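# Load an aluminum blank into the vise and sort parts

## Task

Place a single plain gray aluminum blank flat on the two low parallel bars inside the open vise. The bars are loose and must still stand upright between the jaws at the end. The blank's long edge must be pressed against the fixed jaw, which is the end block without hoses, and its short end against the work stop, the short rod between the jaws. Every finished part must lie flat in the black outfeed tray with its pocket facing up. Every other blank, aluminum or brass, must finish entirely on the infeed plate (the plate with short pins), not stacked on another blank and not sitting on a pin. Each blank must end either in the orientation the blanks had on the plate at the start, or flipped fully over.

## Robot and tools

Robot: two Franka FR3 arms, left_arm and right_arm, each with a Robotiq 140 mm two-finger gripper and a wrist camera. Cameras: cam_high (fixed, 896x504), cam_left_wrist and cam_right_wrist. The left gripper's fingers can fold at a hinge. Grip parts with the outer quarter of its pads, near the fingertips. A grip closer to the palm may be loose or fail, or may squeeze too hard. Pressing its fingertips into a surface folds them easily. The right gripper's fingers are rigid.

Frames: the scene frame has its origin at table height, midway between the arms. +z is up, +x points out over the table, and left_arm is on the +y side. Bases in scene frame: left_arm at (+0.008, +0.343, +0.030) m, right_arm at (+0.048, -0.439, +0.030) m, both turned almost zero about z. Each arm's end_effector_position (metres) and end_effector_quat_wxyz are given in that arm's own base frame. This point is the centre of the closed pads. Fixed cameras and the table use the scene frame. Printed hand poses can be off by a few centimetres. In the gripper frame, the fingers point along +z and close along y.

The row (used by execute_actions and move): 22 numbers, each in [-1, 1], always covering both arms. The first 11 are for left_arm, the next 11 for right_arm. Each arm's 11 are seven joint displacements in this order: elbow, waist, upper arm roll, shoulder, wrist pitch, forearm roll, wrist roll. Then come gripper position, force_limit, speed and activate. Joint numbers are offsets from the Joint targets shown in the last result, not angles. One unit equals 1.632 rad for elbow, waist, upper arm roll and shoulder, 3.472 rad for forearm roll, 2.955 rad for wrist pitch and 4.439 rad for wrist roll. A 0 keeps a joint at its current target. Joint ranges (rad): waist ±2.901, shoulder ±1.836, upper arm roll ±2.901, elbow -3.077 to -0.117, forearm roll ±2.876, wrist pitch 0.440 to 4.622, wrist roll ±3.051. Keep commands at least 0.05 rad inside these ends. Overshooting an end causes a torque fault, and requests much past an end are refused.

Gripper numbers are absolute commands, not offsets. position: +1 is fully open (140 mm), about -0.8 brings the pads together, and -1 closes until blocked. force_limit: -1 to +1, roughly 14 N to 58 N on a slow close. speed: -1 is about 30 mm/s and +1 about 250 mm/s, and faster closes grip harder. Both start at +1. activate: normally 0. Send 1 only when fault reads 7 or 13. It cycles the fingers and drops whatever is held. To leave a gripper unchanged, repeat its last position, force_limit and speed.

execute_actions(actions, cameras): actions is a list of actions, each a table of 1 to 15 rows, one row per 1/30 s. A short table repeats its last row. Displacements in every row count from the targets at the start of that action. cameras: a list of names, ["all"], or []. An empty actions list returns state plus all images.

move(target, speed, blend, stop_force, zero, blocking, cameras): target is one row or a list of up to 15 rows, all counted from the same current Joint targets. speed is in rad/s for the joint with the farthest to go, 0.004 to 5.26, default 0.5. blend, in rad, rounds the corners between listed targets. stop_force, 20 to 40 N, ends an arm's path once it meets that much resistance; use it with a slow speed for touching. zero resets the force baseline, default true. blocking=false returns early, but not together with stop_force. The result ends with a move: line reading done, off_target, moving, held or fault.

wait(seconds 0 to 3600). stop() brakes a running move. zoom_image(camera, region [x0,y0,x1,y1] in pixels, at most 504x504). clear_fault(arm) clears a torque or force fault. read_manual gives the licence texts. finished_scene(scene) ends scene 1 or 2 for good.

Reading results: Joint positions, velocities and targets follow the same joint order as the row. Check that object_status reads 2 after a close (2 means stopped on an object, 3 means at target or pads touching, 0 means moving, 1 means blocked while opening). position_measured is in counts: 3 is open, 75 is about 100 mm, 139 is 60 mm, 200 is 20 mm and 230 means the pads have met. A fault line means the arm has stopped: clear it with clear_fault, and release a grip first if the grip pins the arm. MOTOR HOT warns that a brake stop is near. Flange force and external torques are rough estimates of contact. "joint sent to its limit" and "joint command not followed" mark commands that were clipped.

Avoid the following. Any outside force of 40 N on an arm, or contact torque above 30 to 35 N m (12 on wrist joints), stops the arm. Do not drop parts from height, release them while moving, slam into the vise or tray, or squeeze hard on a part still resting on something. Do not let the grippers press on each other. Never let anything leave the table.

Each tool is called as name(argument=value, ...), one argument or row to a line, values as JSON.

## Session

execute_actions(
  actions=[],
)

Scene clock: 0.00 s.
left_arm: end_effector_position=(+0.5019, +0.1582, +0.1653) position_measured=3 object_status=3 fault=0 end_effector_quat_wxyz=(-0.307, -0.252, +0.909, -0.130) | right_arm: end_effector_position=(+0.7029, +0.3432, +0.1495) position_measured=3 object_status=3 fault=0 end_effector_quat_wxyz=(+0.385, +0.637, +0.625, +0.235)
Joint names: [elbow, waist, upper arm roll, shoulder, wrist pitch, forearm roll, wrist roll]
Joint positions: left_arm=[-1.285 0.489 -0.111 0.666 1.294 -0.118 1.415] | right_arm=[-1.828 0.693 -0.091 0.498 2.51 -1.414 -1.353]
Joint velocities: within noise
Joint torques (N m): no reading
External joint torques (N m): no reading
Flange force (N): no reading
Joint targets: left_arm=[-1.285 0.489 -0.111 0.666 1.294 -0.118 1.415] | right_arm=[-1.828 0.693 -0.091 0.498 2.510 -1.414 -1.353]
Tool commands: left_gripper/position=+1.0 left_gripper/force_limit=+1.0 left_gripper/speed=+1.0 left_gripper/activate=+0.0 right_gripper/position=+1.0 right_gripper/force_limit=+1.0 right_gripper/speed=+1.0 right_gripper/activate=+0.0

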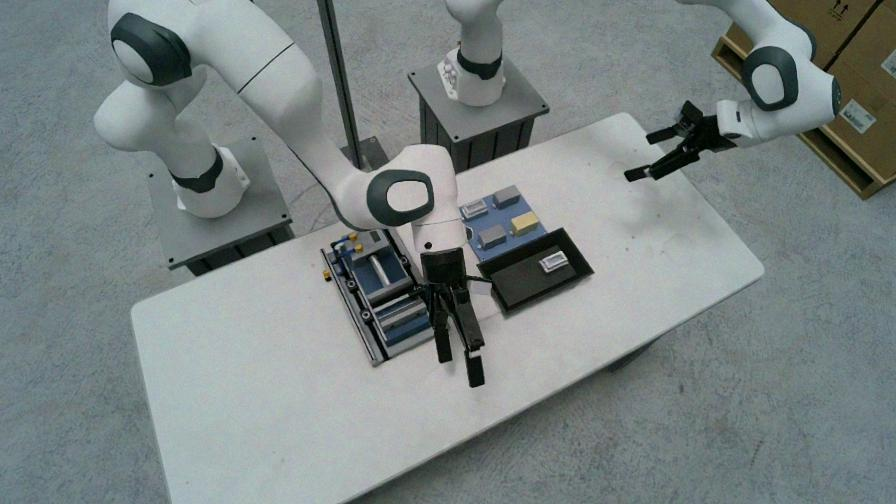

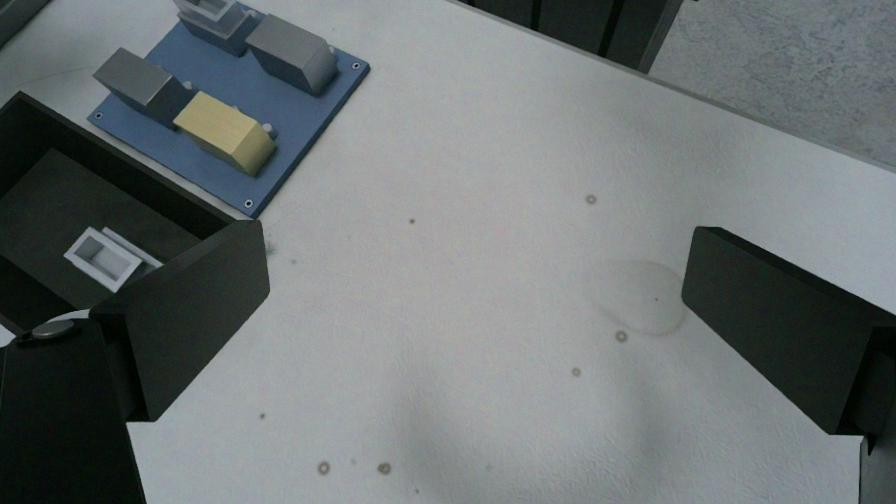

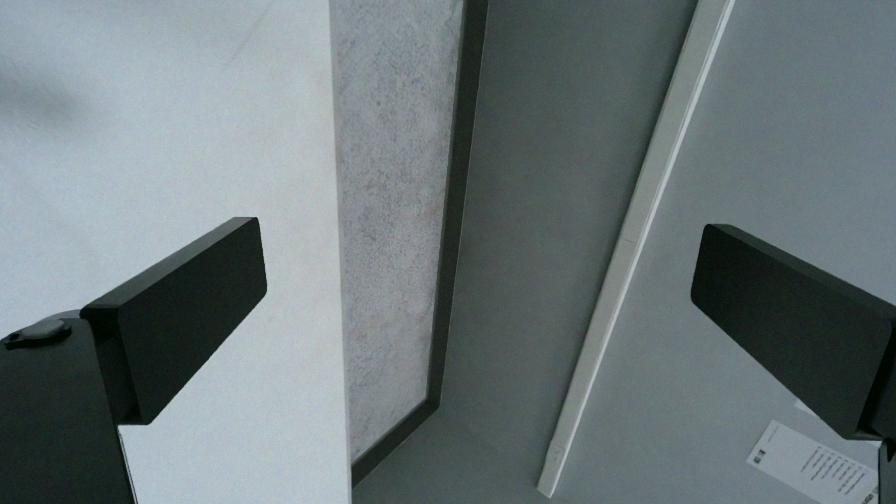

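zoom_image(
  camera="cam_high",
  region=[300, 160, 620, 380],
)

zoom_image(
  camera="cam_high",
  region=[430, 170, 610, 320],
)

zoom_image(
  camera="cam_high",
  region=[310, 220, 460, 370],
)

zoom_image(
  camera="cam_left_wrist",
  region=[0, 0, 400, 340],
)

Scaled by 1.575 from the camera's image (finer frame: 1280x720).

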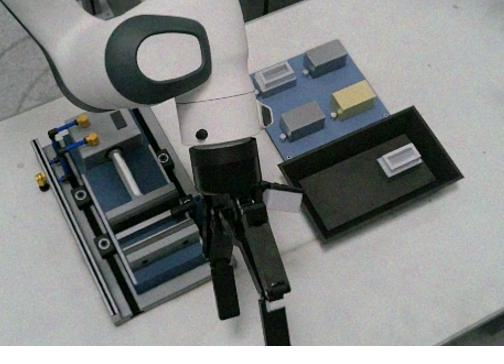

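Scaled by 2.800 from the camera's image (finer frame: 1280x720).

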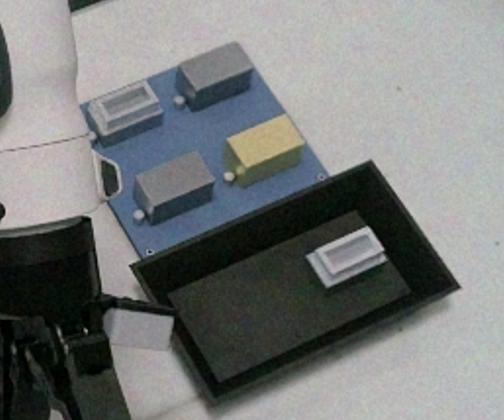

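Scaled by 3.360 from the camera's image (finer frame: 1280x720).

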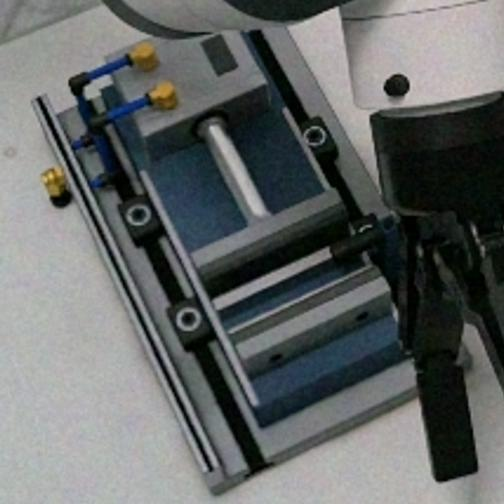

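Scaled by 1.260 from the camera's image (finer frame: 1280x720).

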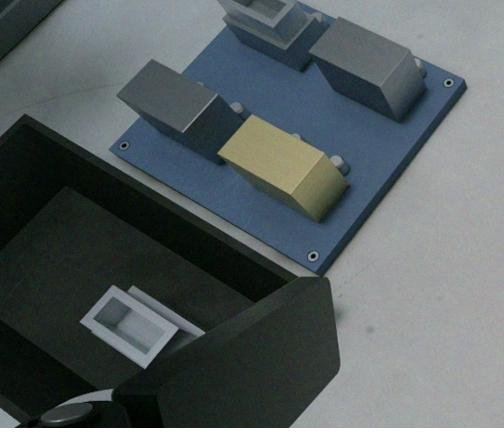

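move(
  target=[-0.3989,-0.4387,0.068,-0.6844,0.0646,0.034,-0.016,1,1,1,0,-0.0349,-0.3021,0.0558,-0.5453,-0.3442,0.4073,0.3499,1,1,1,0],
  speed=1.2,
  cameras=["all"],
)

Scene clock: 39.80 s.
left_arm: end_effector_position=(+0.3890, -0.0914, +0.4498) position_measured=3 object_status=3 fault=0 end_effector_quat_wxyz=(-0.002, +0.002, +1.000, -0.002) | right_arm: end_effector_position=(+0.4133, +0.0826, +0.4518) position_measured=3 object_status=3 fault=0 end_effector_quat_wxyz=(-0.002, +0.709, -0.706, +0.003)
Joint positions: left_arm=[-1.935 -0.225 -0.002 -0.45 1.483 -0.005 1.348] | right_arm=[-1.883 0.201 -0.002 -0.393 1.497 -0.003 0.195]
Joint velocities: left_arm=[within noise] | right_arm=[0 -0.001 -0.001 -0.001 -0.001 0.001 0.006]
Joint torques (N m): left_arm=[22.97 0.07 0.84 -15.44 2.77 1.24 -0.24] | right_arm=[24.51 -0.81 0.71 -16.87 2.27 1.12 0.11]
External joint torques (N m): left_arm=[-0.18 -0.02 1.14 -0.17 0.35 0.46 -0.24] | right_arm=[1.07 -0.84 0.98 0.58 -0.29 0.38 0.11]
Flange force (N): left_arm=[0.4 1.5 1.6] | right_arm=[-2.0 -4.1 -4.9]
Joint targets: left_arm=[-1.936 -0.227 0.000 -0.451 1.485 0.000 1.344] | right_arm=[-1.885 0.200 0.000 -0.392 1.493 0.000 0.200]
move: done
cam_left_wrist: T_world_to_cam=[[0.00488, 0.99999, -0.00231, 0.09758], [0.94197, -0.00383, 0.33568, -0.50968], [0.33566, -0.00381, -0.94197, 0.43569]] pos_world=[0.33338, -0.09787, 0.58173]
cam_right_wrist: T_world_to_cam=[[-0.99965, -0.02156, -0.01507, 0.4312], [-0.02544, 0.9381, 0.34542, -0.21897], [0.00669, 0.34569, -0.93833, 0.52816]] pos_world=[0.42194, 0.03214, 0.57772]

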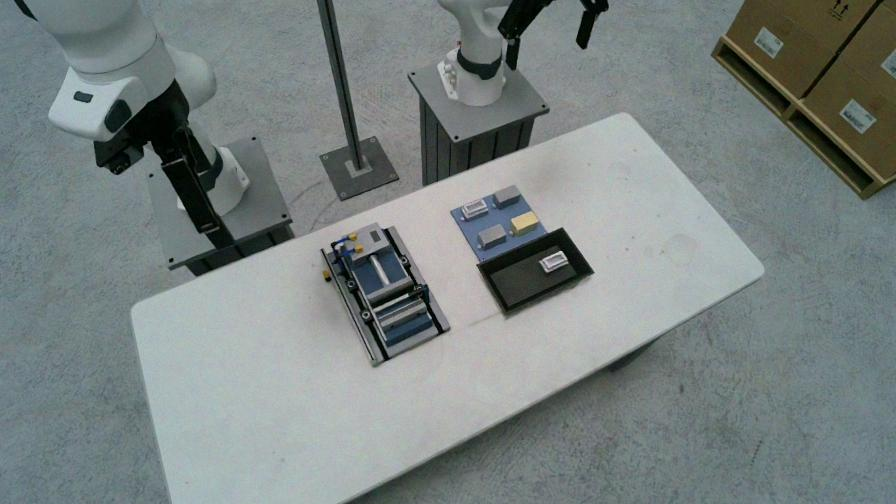

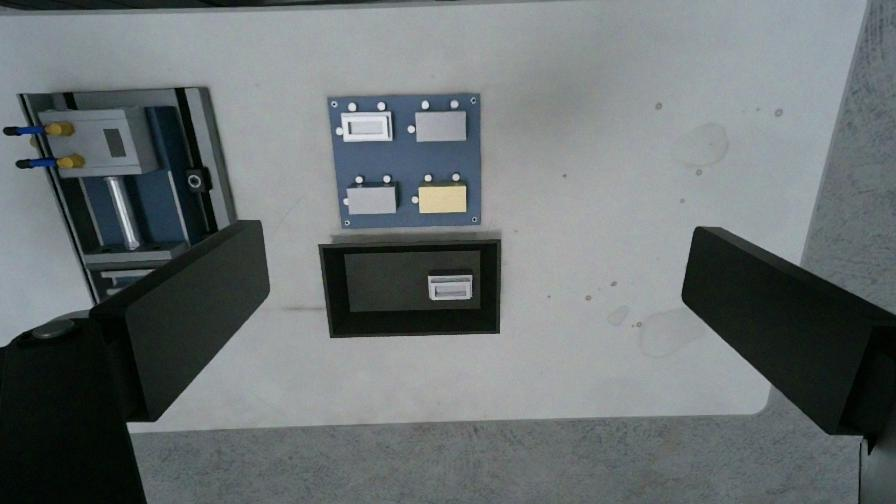

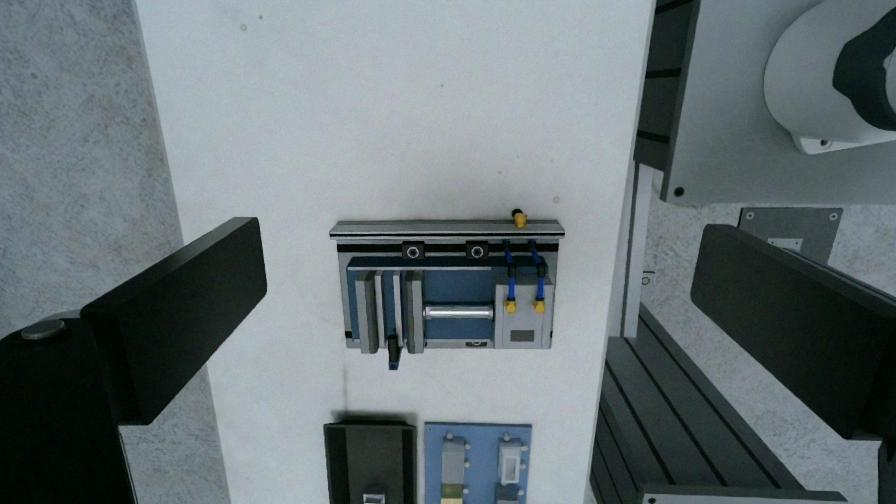

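zoom_image(
  camera="cam_left_wrist",
  region=[310, 80, 510, 350],
)

zoom_image(
  camera="cam_right_wrist",
  region=[320, 200, 580, 380],
)

zoom_image(
  camera="cam_high",
  region=[310, 210, 460, 370],
)

zoom_image(
  camera="cam_high",
  region=[440, 170, 610, 320],
)

Scaled by 1.867 from the camera's image (finer frame: 1280x720).

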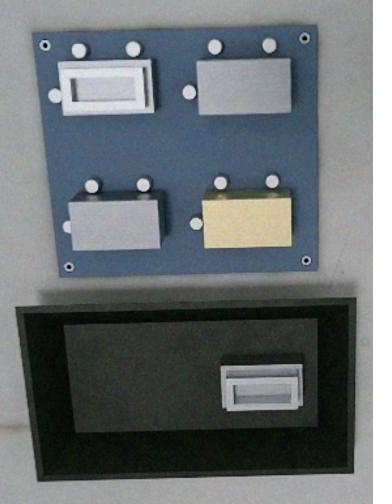

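Scaled by 1.938 from the camera's image (finer frame: 1280x720).

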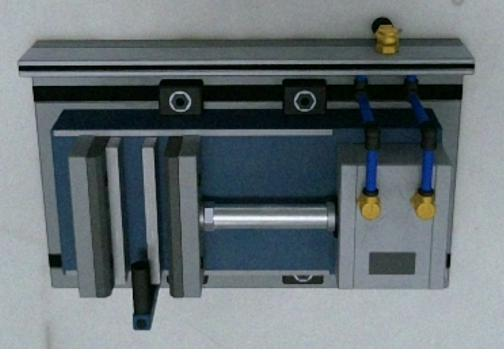

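Scaled by 3.150 from the camera's image (finer frame: 1280x720).

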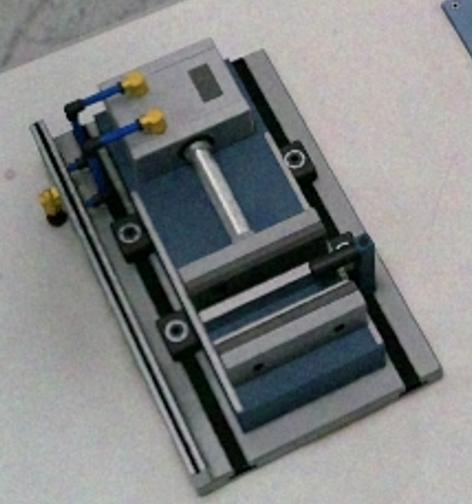

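Scaled by 2.965 from the camera's image (finer frame: 1280x720).

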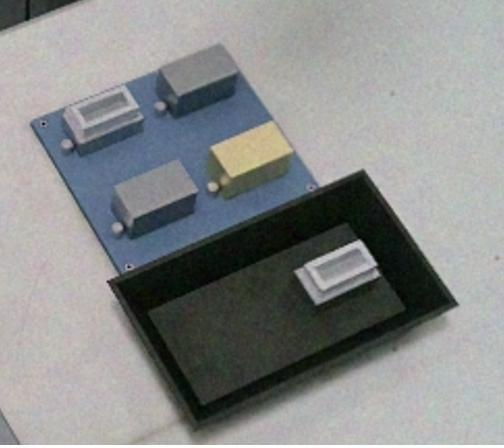

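move(
  target=[-0.3858,-0.1495,0,0.1077,0.2724,0,-0.4089,1,1,1,0,0.001,0.2206,0,0.3284,0.1809,0,0.0811,1,1,1,0],
  speed=1.2,
  cameras=["all"],
)

zoom_image(
  camera="cam_right_wrist",
  region=[200, 150, 700, 504],
)

zoom_image(
  camera="cam_left_wrist",
  region=[250, 100, 750, 504],
)

Scene clock: 97.93 s.
left_arm: end_effector_position=(+0.3780, -0.1929, +0.1503) position_measured=3 object_status=3 fault=0 end_effector_quat_wxyz=(+0.002, +0.707, -0.708, +0.000) | right_arm: end_effector_position=(+0.5042, +0.3148, +0.2192) position_measured=3 object_status=3 fault=0 end_effector_quat_wxyz=(+0.003, +0.708, -0.706, +0.001)
Joint positions: left_arm=[-2.565 -0.469 -0.001 -0.276 2.288 -0.004 -0.466] | right_arm=[-1.884 0.558 0.001 0.144 2.023 -0.003 0.557]
Joint velocities: left_arm=[0 0.001 0.001 0.002 -0.001 0.001 -0.005] | right_arm=[within noise]
Joint torques (N m): left_arm=[22.21 0.04 0.5 -20.73 2.94 0.92 -0.2] | right_arm=[25.85 -0.15 0.81 -36.79 2.74 1.04 0.14]
External joint torques (N m): left_arm=[-0.3 0.14 0.86 -0.03 0.35 0.34 -0.2] | right_arm=[1.38 -0.17 0.67 0.69 0.24 0.38 0.14]
Flange force (N): left_arm=[-1.4 0.4 1.3] | right_arm=[-4.3 -6.0 -1.2]
Joint targets: left_arm=[-2.566 -0.471 0.000 -0.275 2.290 0.000 -0.471] | right_arm=[-1.883 0.560 0.000 0.144 2.028 0.000 0.560]
move: done
cam_left_wrist: T_world_to_cam=[[-0.99999, 0.00218, 0.00353, 0.3848], [0.00324, 0.94163, 0.33664, 0.13792], [-0.00259, 0.33664, -0.94163, 0.35026]] pos_world=[0.38526, -0.24863, 0.28203]
cam_right_wrist: T_world_to_cam=[[-0.99976, -0.02126, -0.00436, 0.52118], [-0.02147, 0.93943, 0.34207, -0.35582], [-0.00318, 0.34208, -0.93966, 0.23543]] pos_world=[0.51417, 0.26481, 0.34521]

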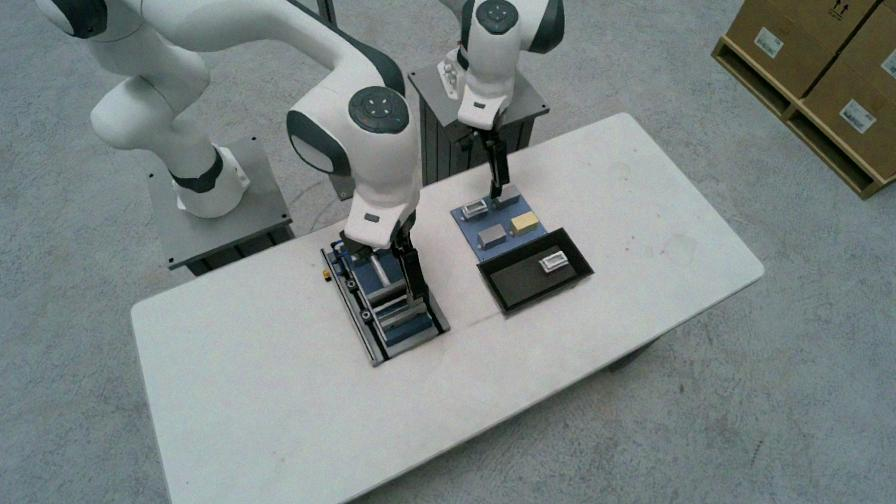

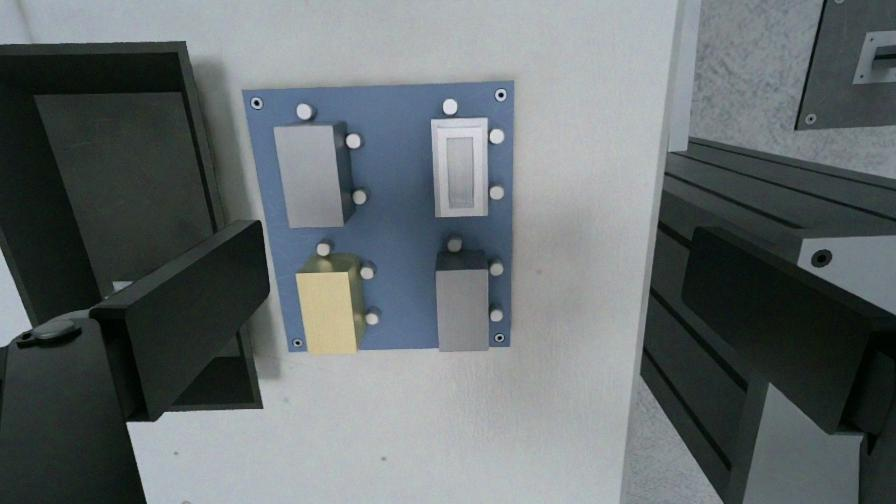

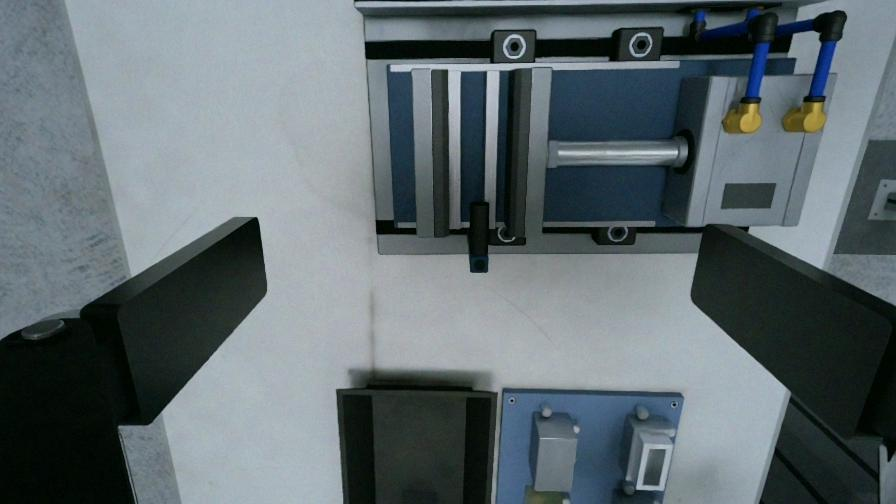

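Scaled by 1.008 from the camera's image (finer frame: 1280x720).

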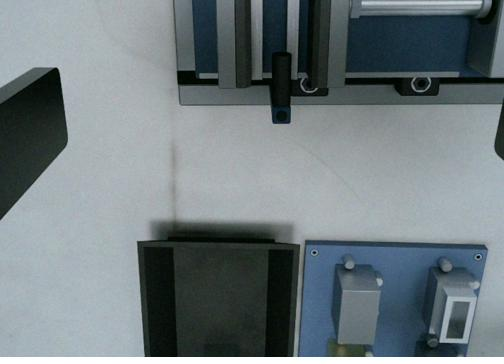

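Scaled by 1.008 from the camera's image (finer frame: 1280x720).

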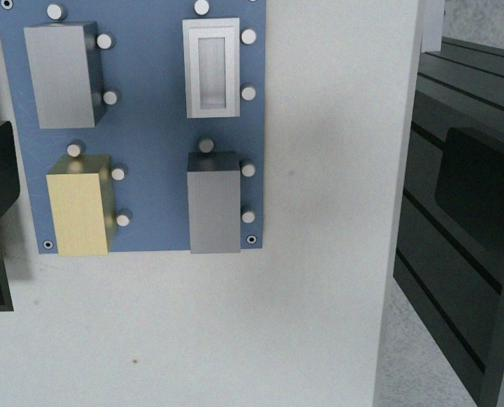

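zoom_image(
  camera="cam_left_wrist",
  region=[235, 80, 395, 240],
)

zoom_image(
  camera="cam_left_wrist",
  region=[400, 85, 540, 225],
)

zoom_image(
  camera="cam_right_wrist",
  region=[360, 30, 600, 290],
)

Scaled by 3.150 from the camera's image (finer frame: 1280x720).

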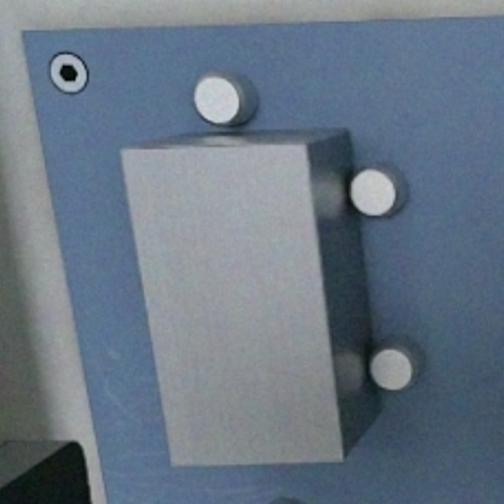

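Scaled by 3.600 from the camera's image (finer frame: 1280x720).

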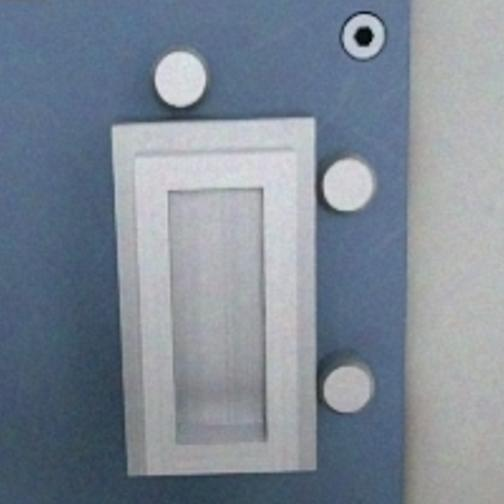

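Scaled by 1.938 from the camera's image (finer frame: 1280x720).

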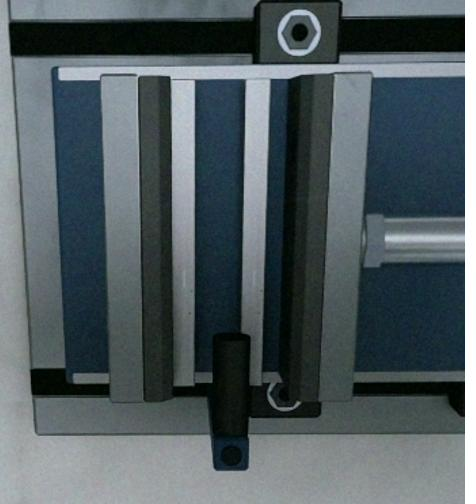

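zoom_image(
  camera="cam_right_wrist",
  region=[400, 150, 540, 290],
)

zoom_image(
  camera="cam_right_wrist",
  region=[400, 40, 560, 180],
)

zoom_image(
  camera="cam_high",
  region=[340, 250, 460, 370],
)

Scaled by 3.600 from the camera's image (finer frame: 1280x720).

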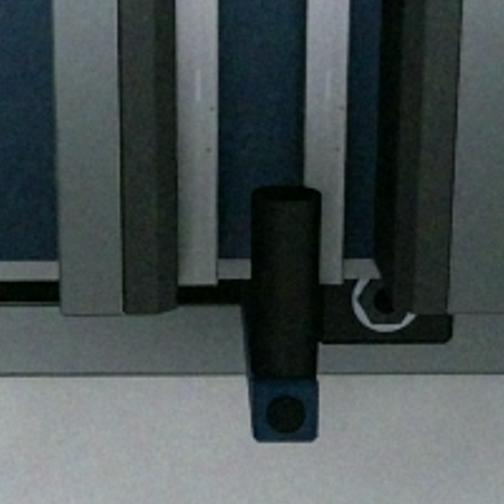

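Scaled by 3.150 from the camera's image (finer frame: 1280x720).

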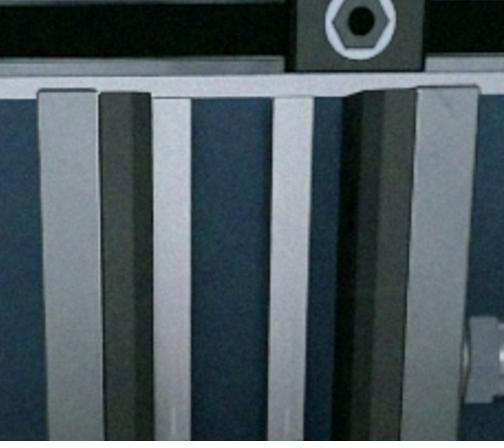

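Scaled by 4.200 from the camera's image (finer frame: 1280x720).

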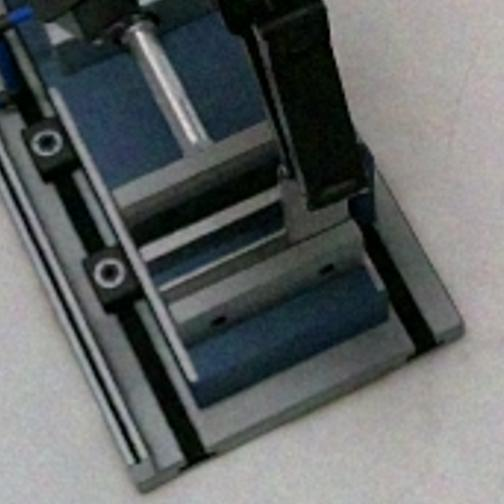

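move(
  target=[0.0032,0.0765,0,0.1257,0.068,0,0.0212,-1,-1,0,0,-0.2809,-0.3241,0,-0.0188,0.0657,0.2638,-0.273,1,1,1,0],
  speed=1.2,
  cameras=["cam_right_wrist","cam_left_wrist"],
)

zoom_image(
  camera="cam_right_wrist",
  region=[250, 100, 650, 400],
)

Scene clock: 194.30 s.
left_arm: end_effector_position=(+0.4183, -0.1525, +0.0798) position_measured=233 object_status=3 fault=0 end_effector_quat_wxyz=(+0.002, +0.720, -0.694, +0.000) | right_arm: end_effector_position=(+0.4914, +0.1742, +0.1121) position_measured=3 object_status=3 fault=0 end_effector_quat_wxyz=(-0.233, +0.672, -0.661, -0.240)
Joint positions: left_arm=[-2.563 -0.347 -0.001 -0.072 2.489 -0.004 -0.38] | right_arm=[-2.34 0.032 -0.002 0.115 2.218 0.913 -0.647]
Joint velocities: left_arm=[within noise] | right_arm=[0 -0.001 -0.001 -0.002 0.001 0 -0.005]
Joint torques (N m): left_arm=[20.71 0.94 0.64 -25 2.93 0.8 0.1] | right_arm=[21.59 -0.68 1.19 -32.67 1.31 0.93 -0.18]
External joint torques (N m): left_arm=[0.49 1.1 0.86 0.69 0.34 0.34 0.1] | right_arm=[0.78 -0.53 1.23 0.09 0.23 0.42 -0.16]
Flange force (N): left_arm=[-1.1 -3.9 2.3] | right_arm=[0.1 -2.3 2.0]
Joint targets: left_arm=[-2.561 -0.346 0.000 -0.070 2.491 0.000 -0.377] | right_arm=[-2.342 0.031 0.000 0.113 2.222 0.915 -0.652]
move: done
cam_left_wrist: T_world_to_cam=[[-0.9994, -0.03455, 0.00387, 0.41948], [-0.03123, 0.94096, 0.33707, 0.13773], [-0.01529, 0.33674, -0.94147, 0.27582]] pos_world=[0.42775, -0.20798, 0.21163]
cam_right_wrist: T_world_to_cam=[[-0.99954, -0.02722, -0.01303, 0.50687], [-0.02507, 0.50826, 0.86084, -0.16856], [-0.01681, 0.86077, -0.50872, 0.05088]] pos_world=[0.50327, 0.05568, 0.17759]
Images, in order (width x height): cam_left_wrist 896x504, cam_right_wrist 896x504.

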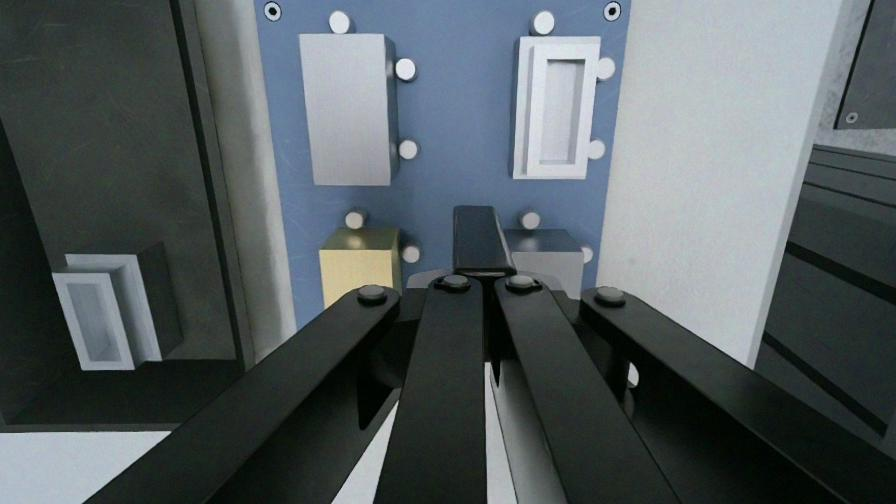

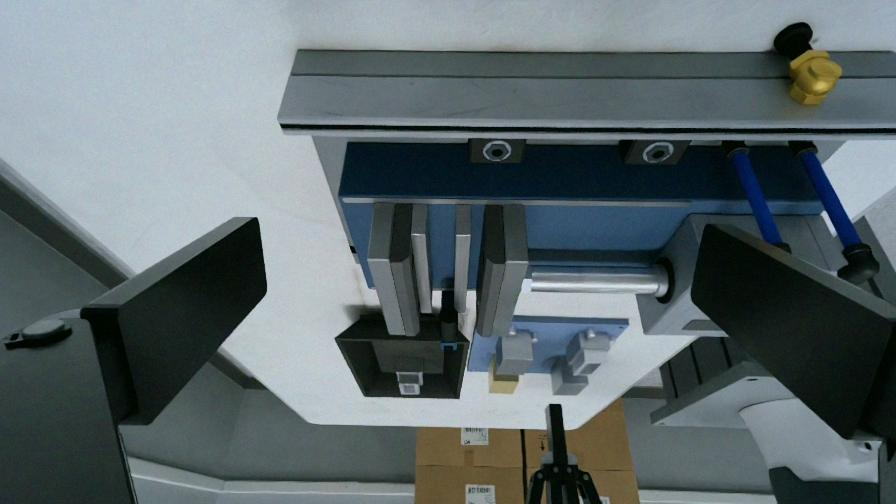

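Scaled by 1.260 from the camera's image (finer frame: 1280x720).

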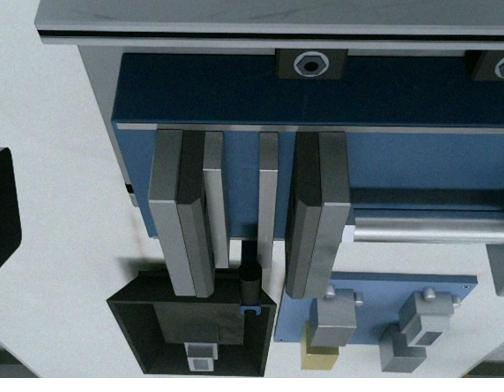

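zoom_image(
  camera="cam_right_wrist",
  region=[350, 190, 550, 350],
)

Scaled by 2.520 from the camera's image (finer frame: 1280x720).

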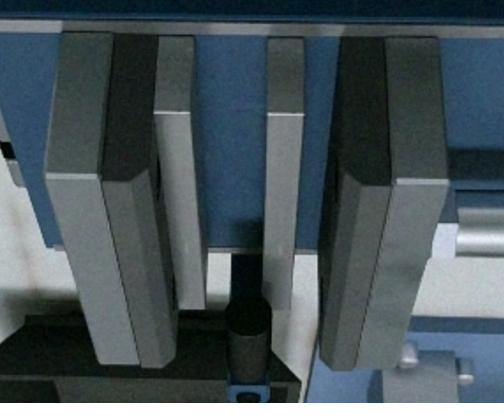

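move(
  target=[
    [-0.011,0,0,0.0767,0.0484,0,0,-1,-1,0,0,0,0,0,0,0,0,0,1,1,1,0],
    [-0.0106,0,0,0.1367,0.0814,0,0,-1,-1,0,0,0,0,0,0,0,0,0,1,1,1,0],
  ],
  speed=[0.3,0.04],
  blend=[0.01,0],
  stop_force=20,
)

Scene clock: 233.50 s.
left_arm: end_effector_position=(+0.4214, -0.1533, +0.0114) position_measured=233 object_status=3 fault=0 end_effector_quat_wxyz=(+0.000, +0.720, -0.694, +0.002) | right_arm: end_effector_position=(+0.4914, +0.1742, +0.1121) position_measured=3 object_status=3 fault=0 end_effector_quat_wxyz=(-0.234, +0.673, -0.660, -0.240)
Joint positions: left_arm=[-2.577 -0.347 -0.001 0.109 2.69 -0.004 -0.38] | right_arm=[-2.34 0.032 -0.002 0.115 2.218 0.913 -0.649]
Joint torques (N m): left_arm=[15.88 0.83 0.8 -20.16 4.47 0.69 0.13] | right_arm=[21.59 -0.68 1.13 -32.75 1.32 0.93 -0.26]
External joint torques (N m): left_arm=[-1.27 1 0.87 8.58 1.89 0.34 0.13] | right_arm=[0.87 -0.59 1.11 -0.15 0.25 0.42 -0.24]
Flange force (N): left_arm=[2.6 -12.7 29.3] | right_arm=[0.1 -1.9 1.5]
Joint targets: left_arm=[-2.578 -0.346 0.000 0.123 2.702 0.000 -0.377] | right_arm=[-2.342 0.031 0.000 0.113 2.222 0.915 -0.652]
move: contact (left_arm); path passed 1 of 2 targets; left_arm: the shoulder is farthest, 0.044 rad from its target

move(
  target=[
    [0.0104,0,0,-0.1183,-0.0714,0,0,-1,-1,0,0,0,0,0,0,0,0,0,1,1,1,0],
    [-0.0178,-0.0874,0,-0.1781,-0.0889,0,-0.0321,-0.05,-1,0,0,0.2812,0.3241,0,0.019,-0.0657,-0.2635,0.273,1,1,1,0],
    [-0.0384,-0.0874,0,-0.0631,-0.014,0,-0.0321,-0.05,-1,0,0,0.2812,0.3241,0,0.019,-0.0657,-0.2635,0.273,1,1,1,0],
  ],
  speed=[0.5,1.2,0.3],
  blend=[0.03,0,0],
  cameras=["all"],
)

Scene clock: 265.33 s.
left_arm: end_effector_position=(+0.3770, -0.2004, +0.0267) position_measured=135 object_status=3 fault=0 end_effector_quat_wxyz=(+0.001, +0.718, -0.696, -0.001) | right_arm: end_effector_position=(+0.5052, +0.3184, +0.2206) position_measured=3 object_status=3 fault=0 end_effector_quat_wxyz=(-0.003, +0.708, -0.706, -0.001)
Joint positions: left_arm=[-2.641 -0.487 -0.001 0.019 2.658 -0.004 -0.516] | right_arm=[-1.885 0.559 0.002 0.143 2.032 0.003 0.557]
Joint velocities: left_arm=[0 0 -0.001 -0.001 0.004 0 -0.001] | right_arm=[within noise]
Joint torques (N m): left_arm=[17.71 0.04 0.65 -25.74 2.99 0.7 -0.17] | right_arm=[26.34 -0.38 0.54 -36.26 2.22 0.28 0.07]
External joint torques (N m): left_arm=[0.04 0.17 0.77 0.44 0.39 0.34 -0.17] | right_arm=[1.9 -0.36 0.42 1.08 -0.3 -0.4 0.07]
Flange force (N): left_arm=[-0.2 -1.1 2.4] | right_arm=[-6.1 -9.4 -2.9]
Joint targets: left_arm=[-2.641 -0.488 0.000 0.020 2.661 0.000 -0.519] | right_arm=[-1.883 0.560 0.000 0.144 2.028 0.001 0.560]
move: done
cam_left_wrist: T_world_to_cam=[[-0.9995, -0.03129, 0.00362, 0.37746], [-0.02823, 0.94078, 0.33783, 0.1982], [-0.01398, 0.33757, -0.9412, 0.24092]] pos_world=[0.38624, -0.25598, 0.15843]
cam_right_wrist: T_world_to_cam=[[-0.99976, -0.01945, -0.00967, 0.52283], [-0.02161, 0.93596, 0.35145, -0.36051], [0.00222, 0.35158, -0.93615, 0.229]] pos_world=[0.51441, 0.26708, 0.34614]

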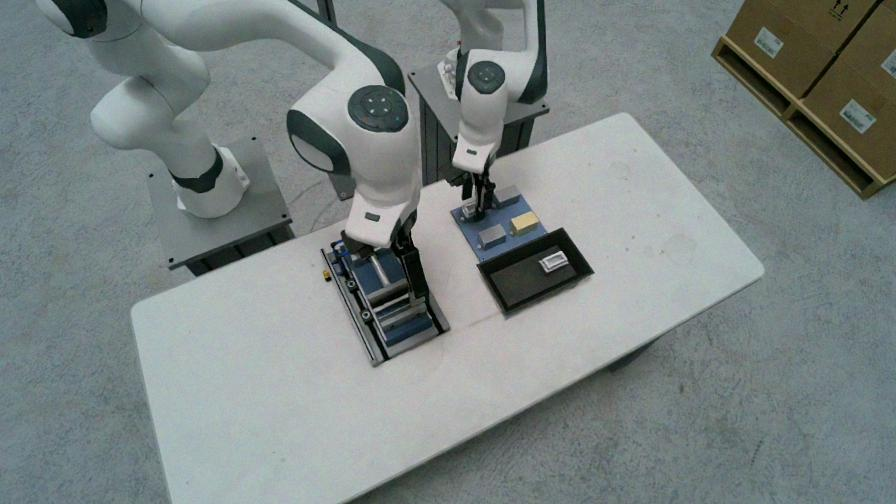

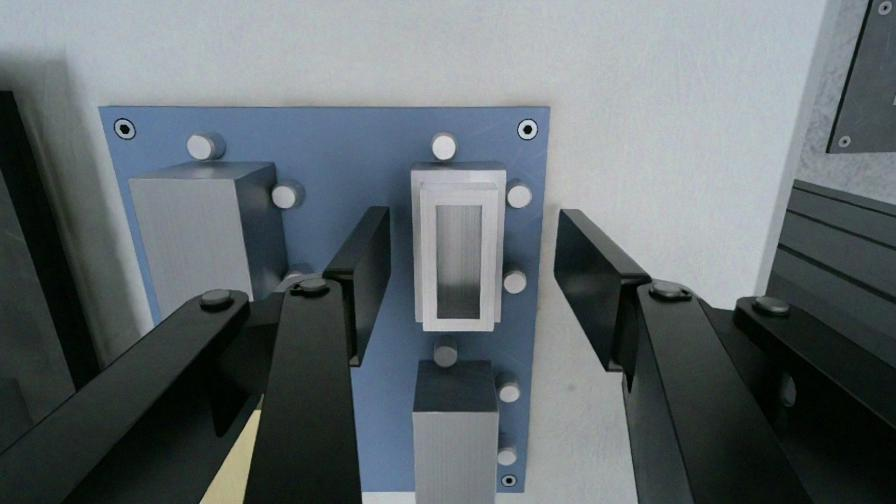

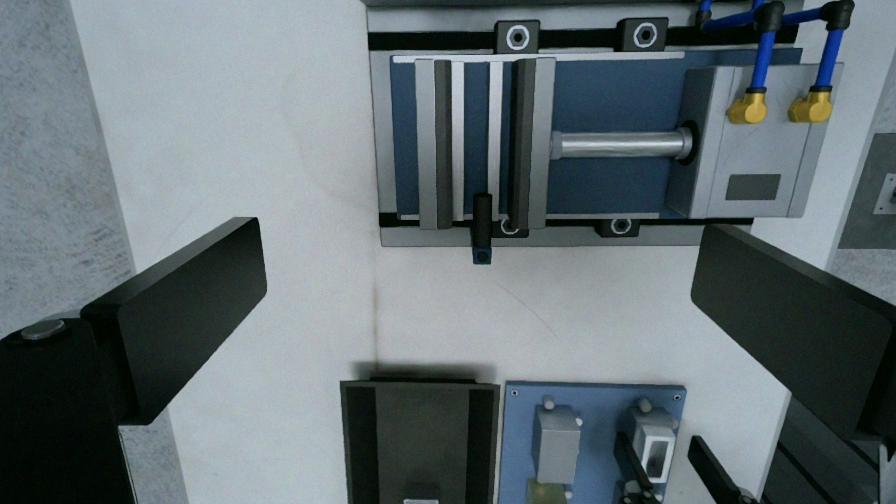

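move(
  target=[
    [0,0,0,0,0,0,0,-1,-0.05,-1,0,0,0,0,0,0,0,0,1,1,1,0],
    [0.0316,0,0,-0.1409,-0.0953,0,0,-1,-0.05,-1,0,0,0,0,0,0,0,0,1,1,1,0],
  ],
  speed=[0.5,0.4],
  cameras=["cam_left_wrist"],
)

Scene clock: 275.23 s.
left_arm: end_effector_position=(+0.3772, -0.1998, +0.1183) position_measured=181 object_status=2 fault=0 end_effector_quat_wxyz=(+0.002, +0.719, -0.695, -0.001) | right_arm: end_effector_position=(+0.5052, +0.3184, +0.2206) position_measured=3 object_status=3 fault=0 end_effector_quat_wxyz=(-0.003, +0.708, -0.706, -0.001)
Joint positions: left_arm=[-2.591 -0.487 0.001 -0.207 2.381 -0.003 -0.517] | right_arm=[-1.885 0.559 0.002 0.143 2.032 0.003 0.557]
Joint velocities: left_arm=[0 0 0 0 -0.004 0 0] | right_arm=[within noise]
Joint torques (N m): left_arm=[22.19 0.1 0.18 -23.03 2.64 0.64 -0.18] | right_arm=[26.34 -0.27 0.46 -36.24 2.22 0.31 0.14]
External joint torques (N m): left_arm=[0.67 0.11 0.4 -0.96 0.04 0.11 -0.18] | right_arm=[1.83 -0.17 0.42 1.21 -0.31 -0.36 0.14]
Flange force (N): left_arm=[-0.7 0.5 -2.5] | right_arm=[-6.4 -9.4 -2.7]
Joint targets: left_arm=[-2.589 -0.488 0.000 -0.210 2.379 0.000 -0.519] | right_arm=[-1.883 0.560 0.000 0.144 2.028 0.001 0.560]
move: done
cam_left_wrist: T_world_to_cam=[[-0.99946, -0.03254, 0.00446, 0.3769], [-0.02913, 0.94085, 0.33757, 0.16713], [-0.01518, 0.33726, -0.94129, 0.32735]] pos_world=[0.38654, -0.25538, 0.25003]

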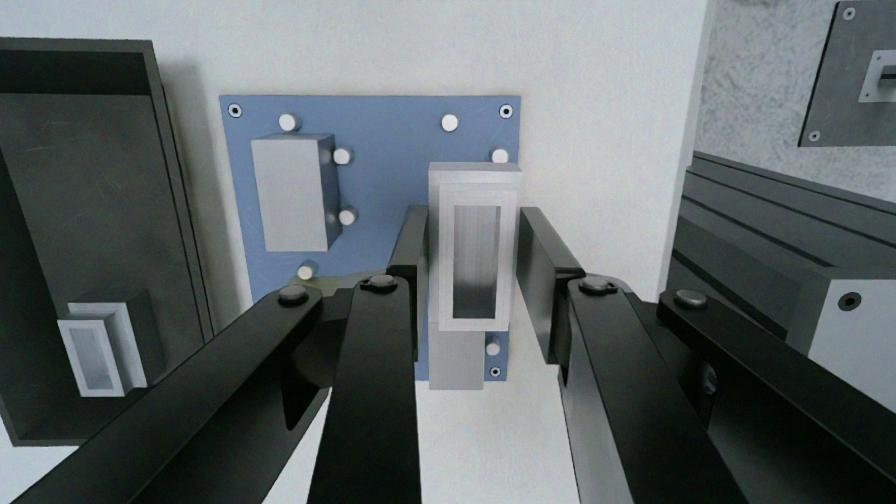

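move(
  target=[
    [0.4184,0.1146,0,0.3475,-0.0392,0,0.0421,-1,-0.05,-1,0,0,0,0,0,0,0,0,1,1,1,0],
    [0.4011,0.1146,0,0.4212,0.0111,0,0.0421,-1,-0.05,-1,0,0,0,0,0,0,0,0,1,1,1,0],
  ],
  speed=[0.8,0.2],
  blend=[0.03,0],
  cameras=["all"],
)

Scene clock: 288.73 s.
left_arm: end_effector_position=(+0.5965, -0.1861, +0.0302) position_measured=181 object_status=2 fault=0 end_effector_quat_wxyz=(+0.001, +0.720, -0.694, +0.001) | right_arm: end_effector_position=(+0.5052, +0.3184, +0.2206) position_measured=3 object_status=3 fault=0 end_effector_quat_wxyz=(-0.003, +0.708, -0.706, -0.001)
Joint positions: left_arm=[-1.932 -0.302 0.001 0.471 2.405 -0.003 -0.337] | right_arm=[-1.885 0.559 0.002 0.143 2.032 0.003 0.557]
Joint velocities: left_arm=[-0.001 -0.001 0.001 0.001 0.005 0 0.001] | right_arm=[within noise]
Joint torques (N m): left_arm=[20.24 0.39 0.89 -40.05 3.54 0.62 0.14] | right_arm=[26.3 -0.28 0.46 -36.28 2.2 0.28 0.11]
External joint torques (N m): left_arm=[-1.04 0.71 0.74 3.9 0.96 0.11 0.14] | right_arm=[1.82 -0.35 0.27 1.17 -0.33 -0.4 0.11]
Flange force (N): left_arm=[-0.1 -4.0 8.9] | right_arm=[-6.0 -9.4 -2.8]
Joint targets: left_arm=[-1.935 -0.301 0.000 0.478 2.412 0.000 -0.332] | right_arm=[-1.883 0.560 0.000 0.144 2.028 0.001 0.560]
move: done
cam_left_wrist: T_world_to_cam=[[-0.99932, -0.03677, 0.00025, 0.59624], [-0.03454, 0.94112, 0.33629, 0.19357], [-0.0126, 0.33605, -0.94176, 0.24143]] pos_world=[0.60556, -0.24139, 0.16213]
cam_right_wrist: T_world_to_cam=[[-0.99976, -0.01945, -0.00967, 0.52283], [-0.02161, 0.93596, 0.35145, -0.36051], [0.00222, 0.35158, -0.93615, 0.229]] pos_world=[0.51441, 0.26708, 0.34614]

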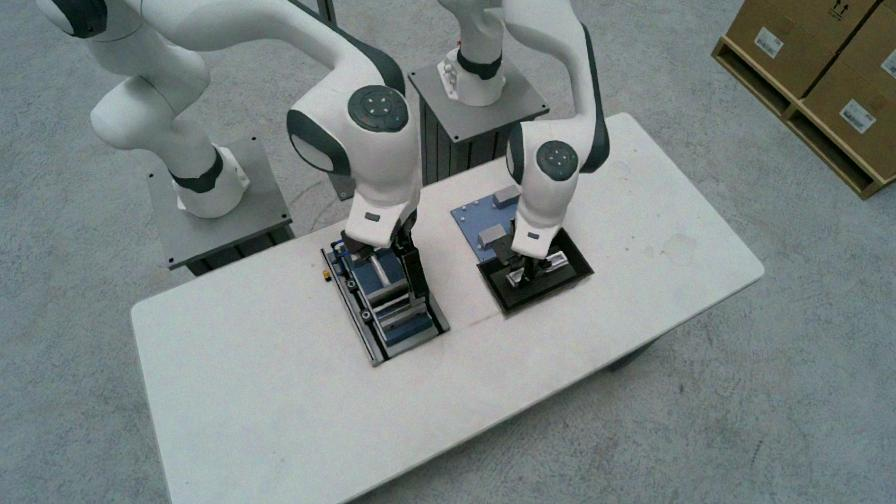

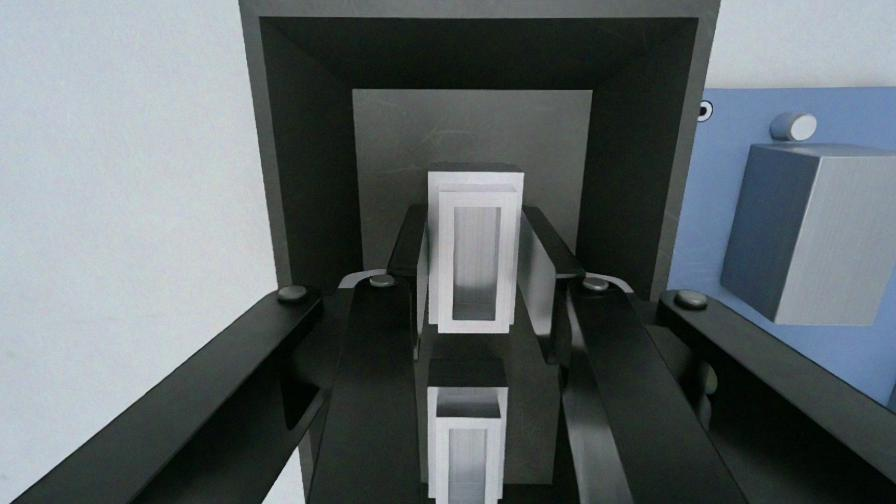

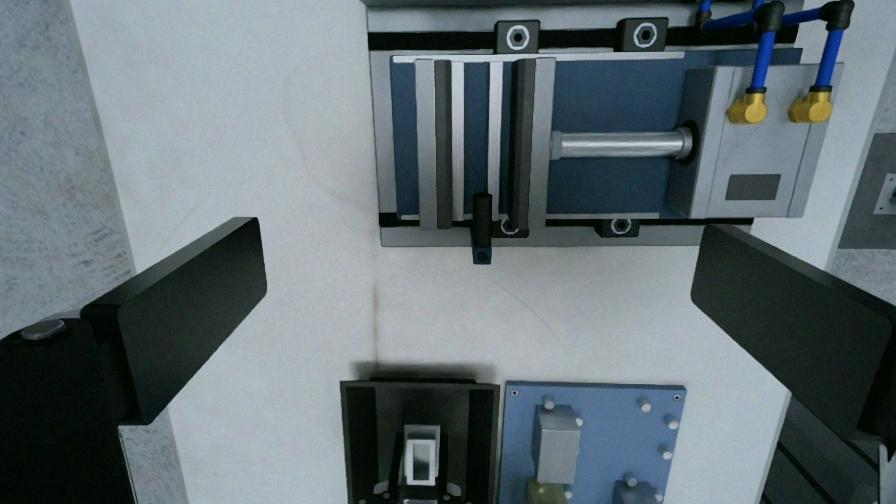

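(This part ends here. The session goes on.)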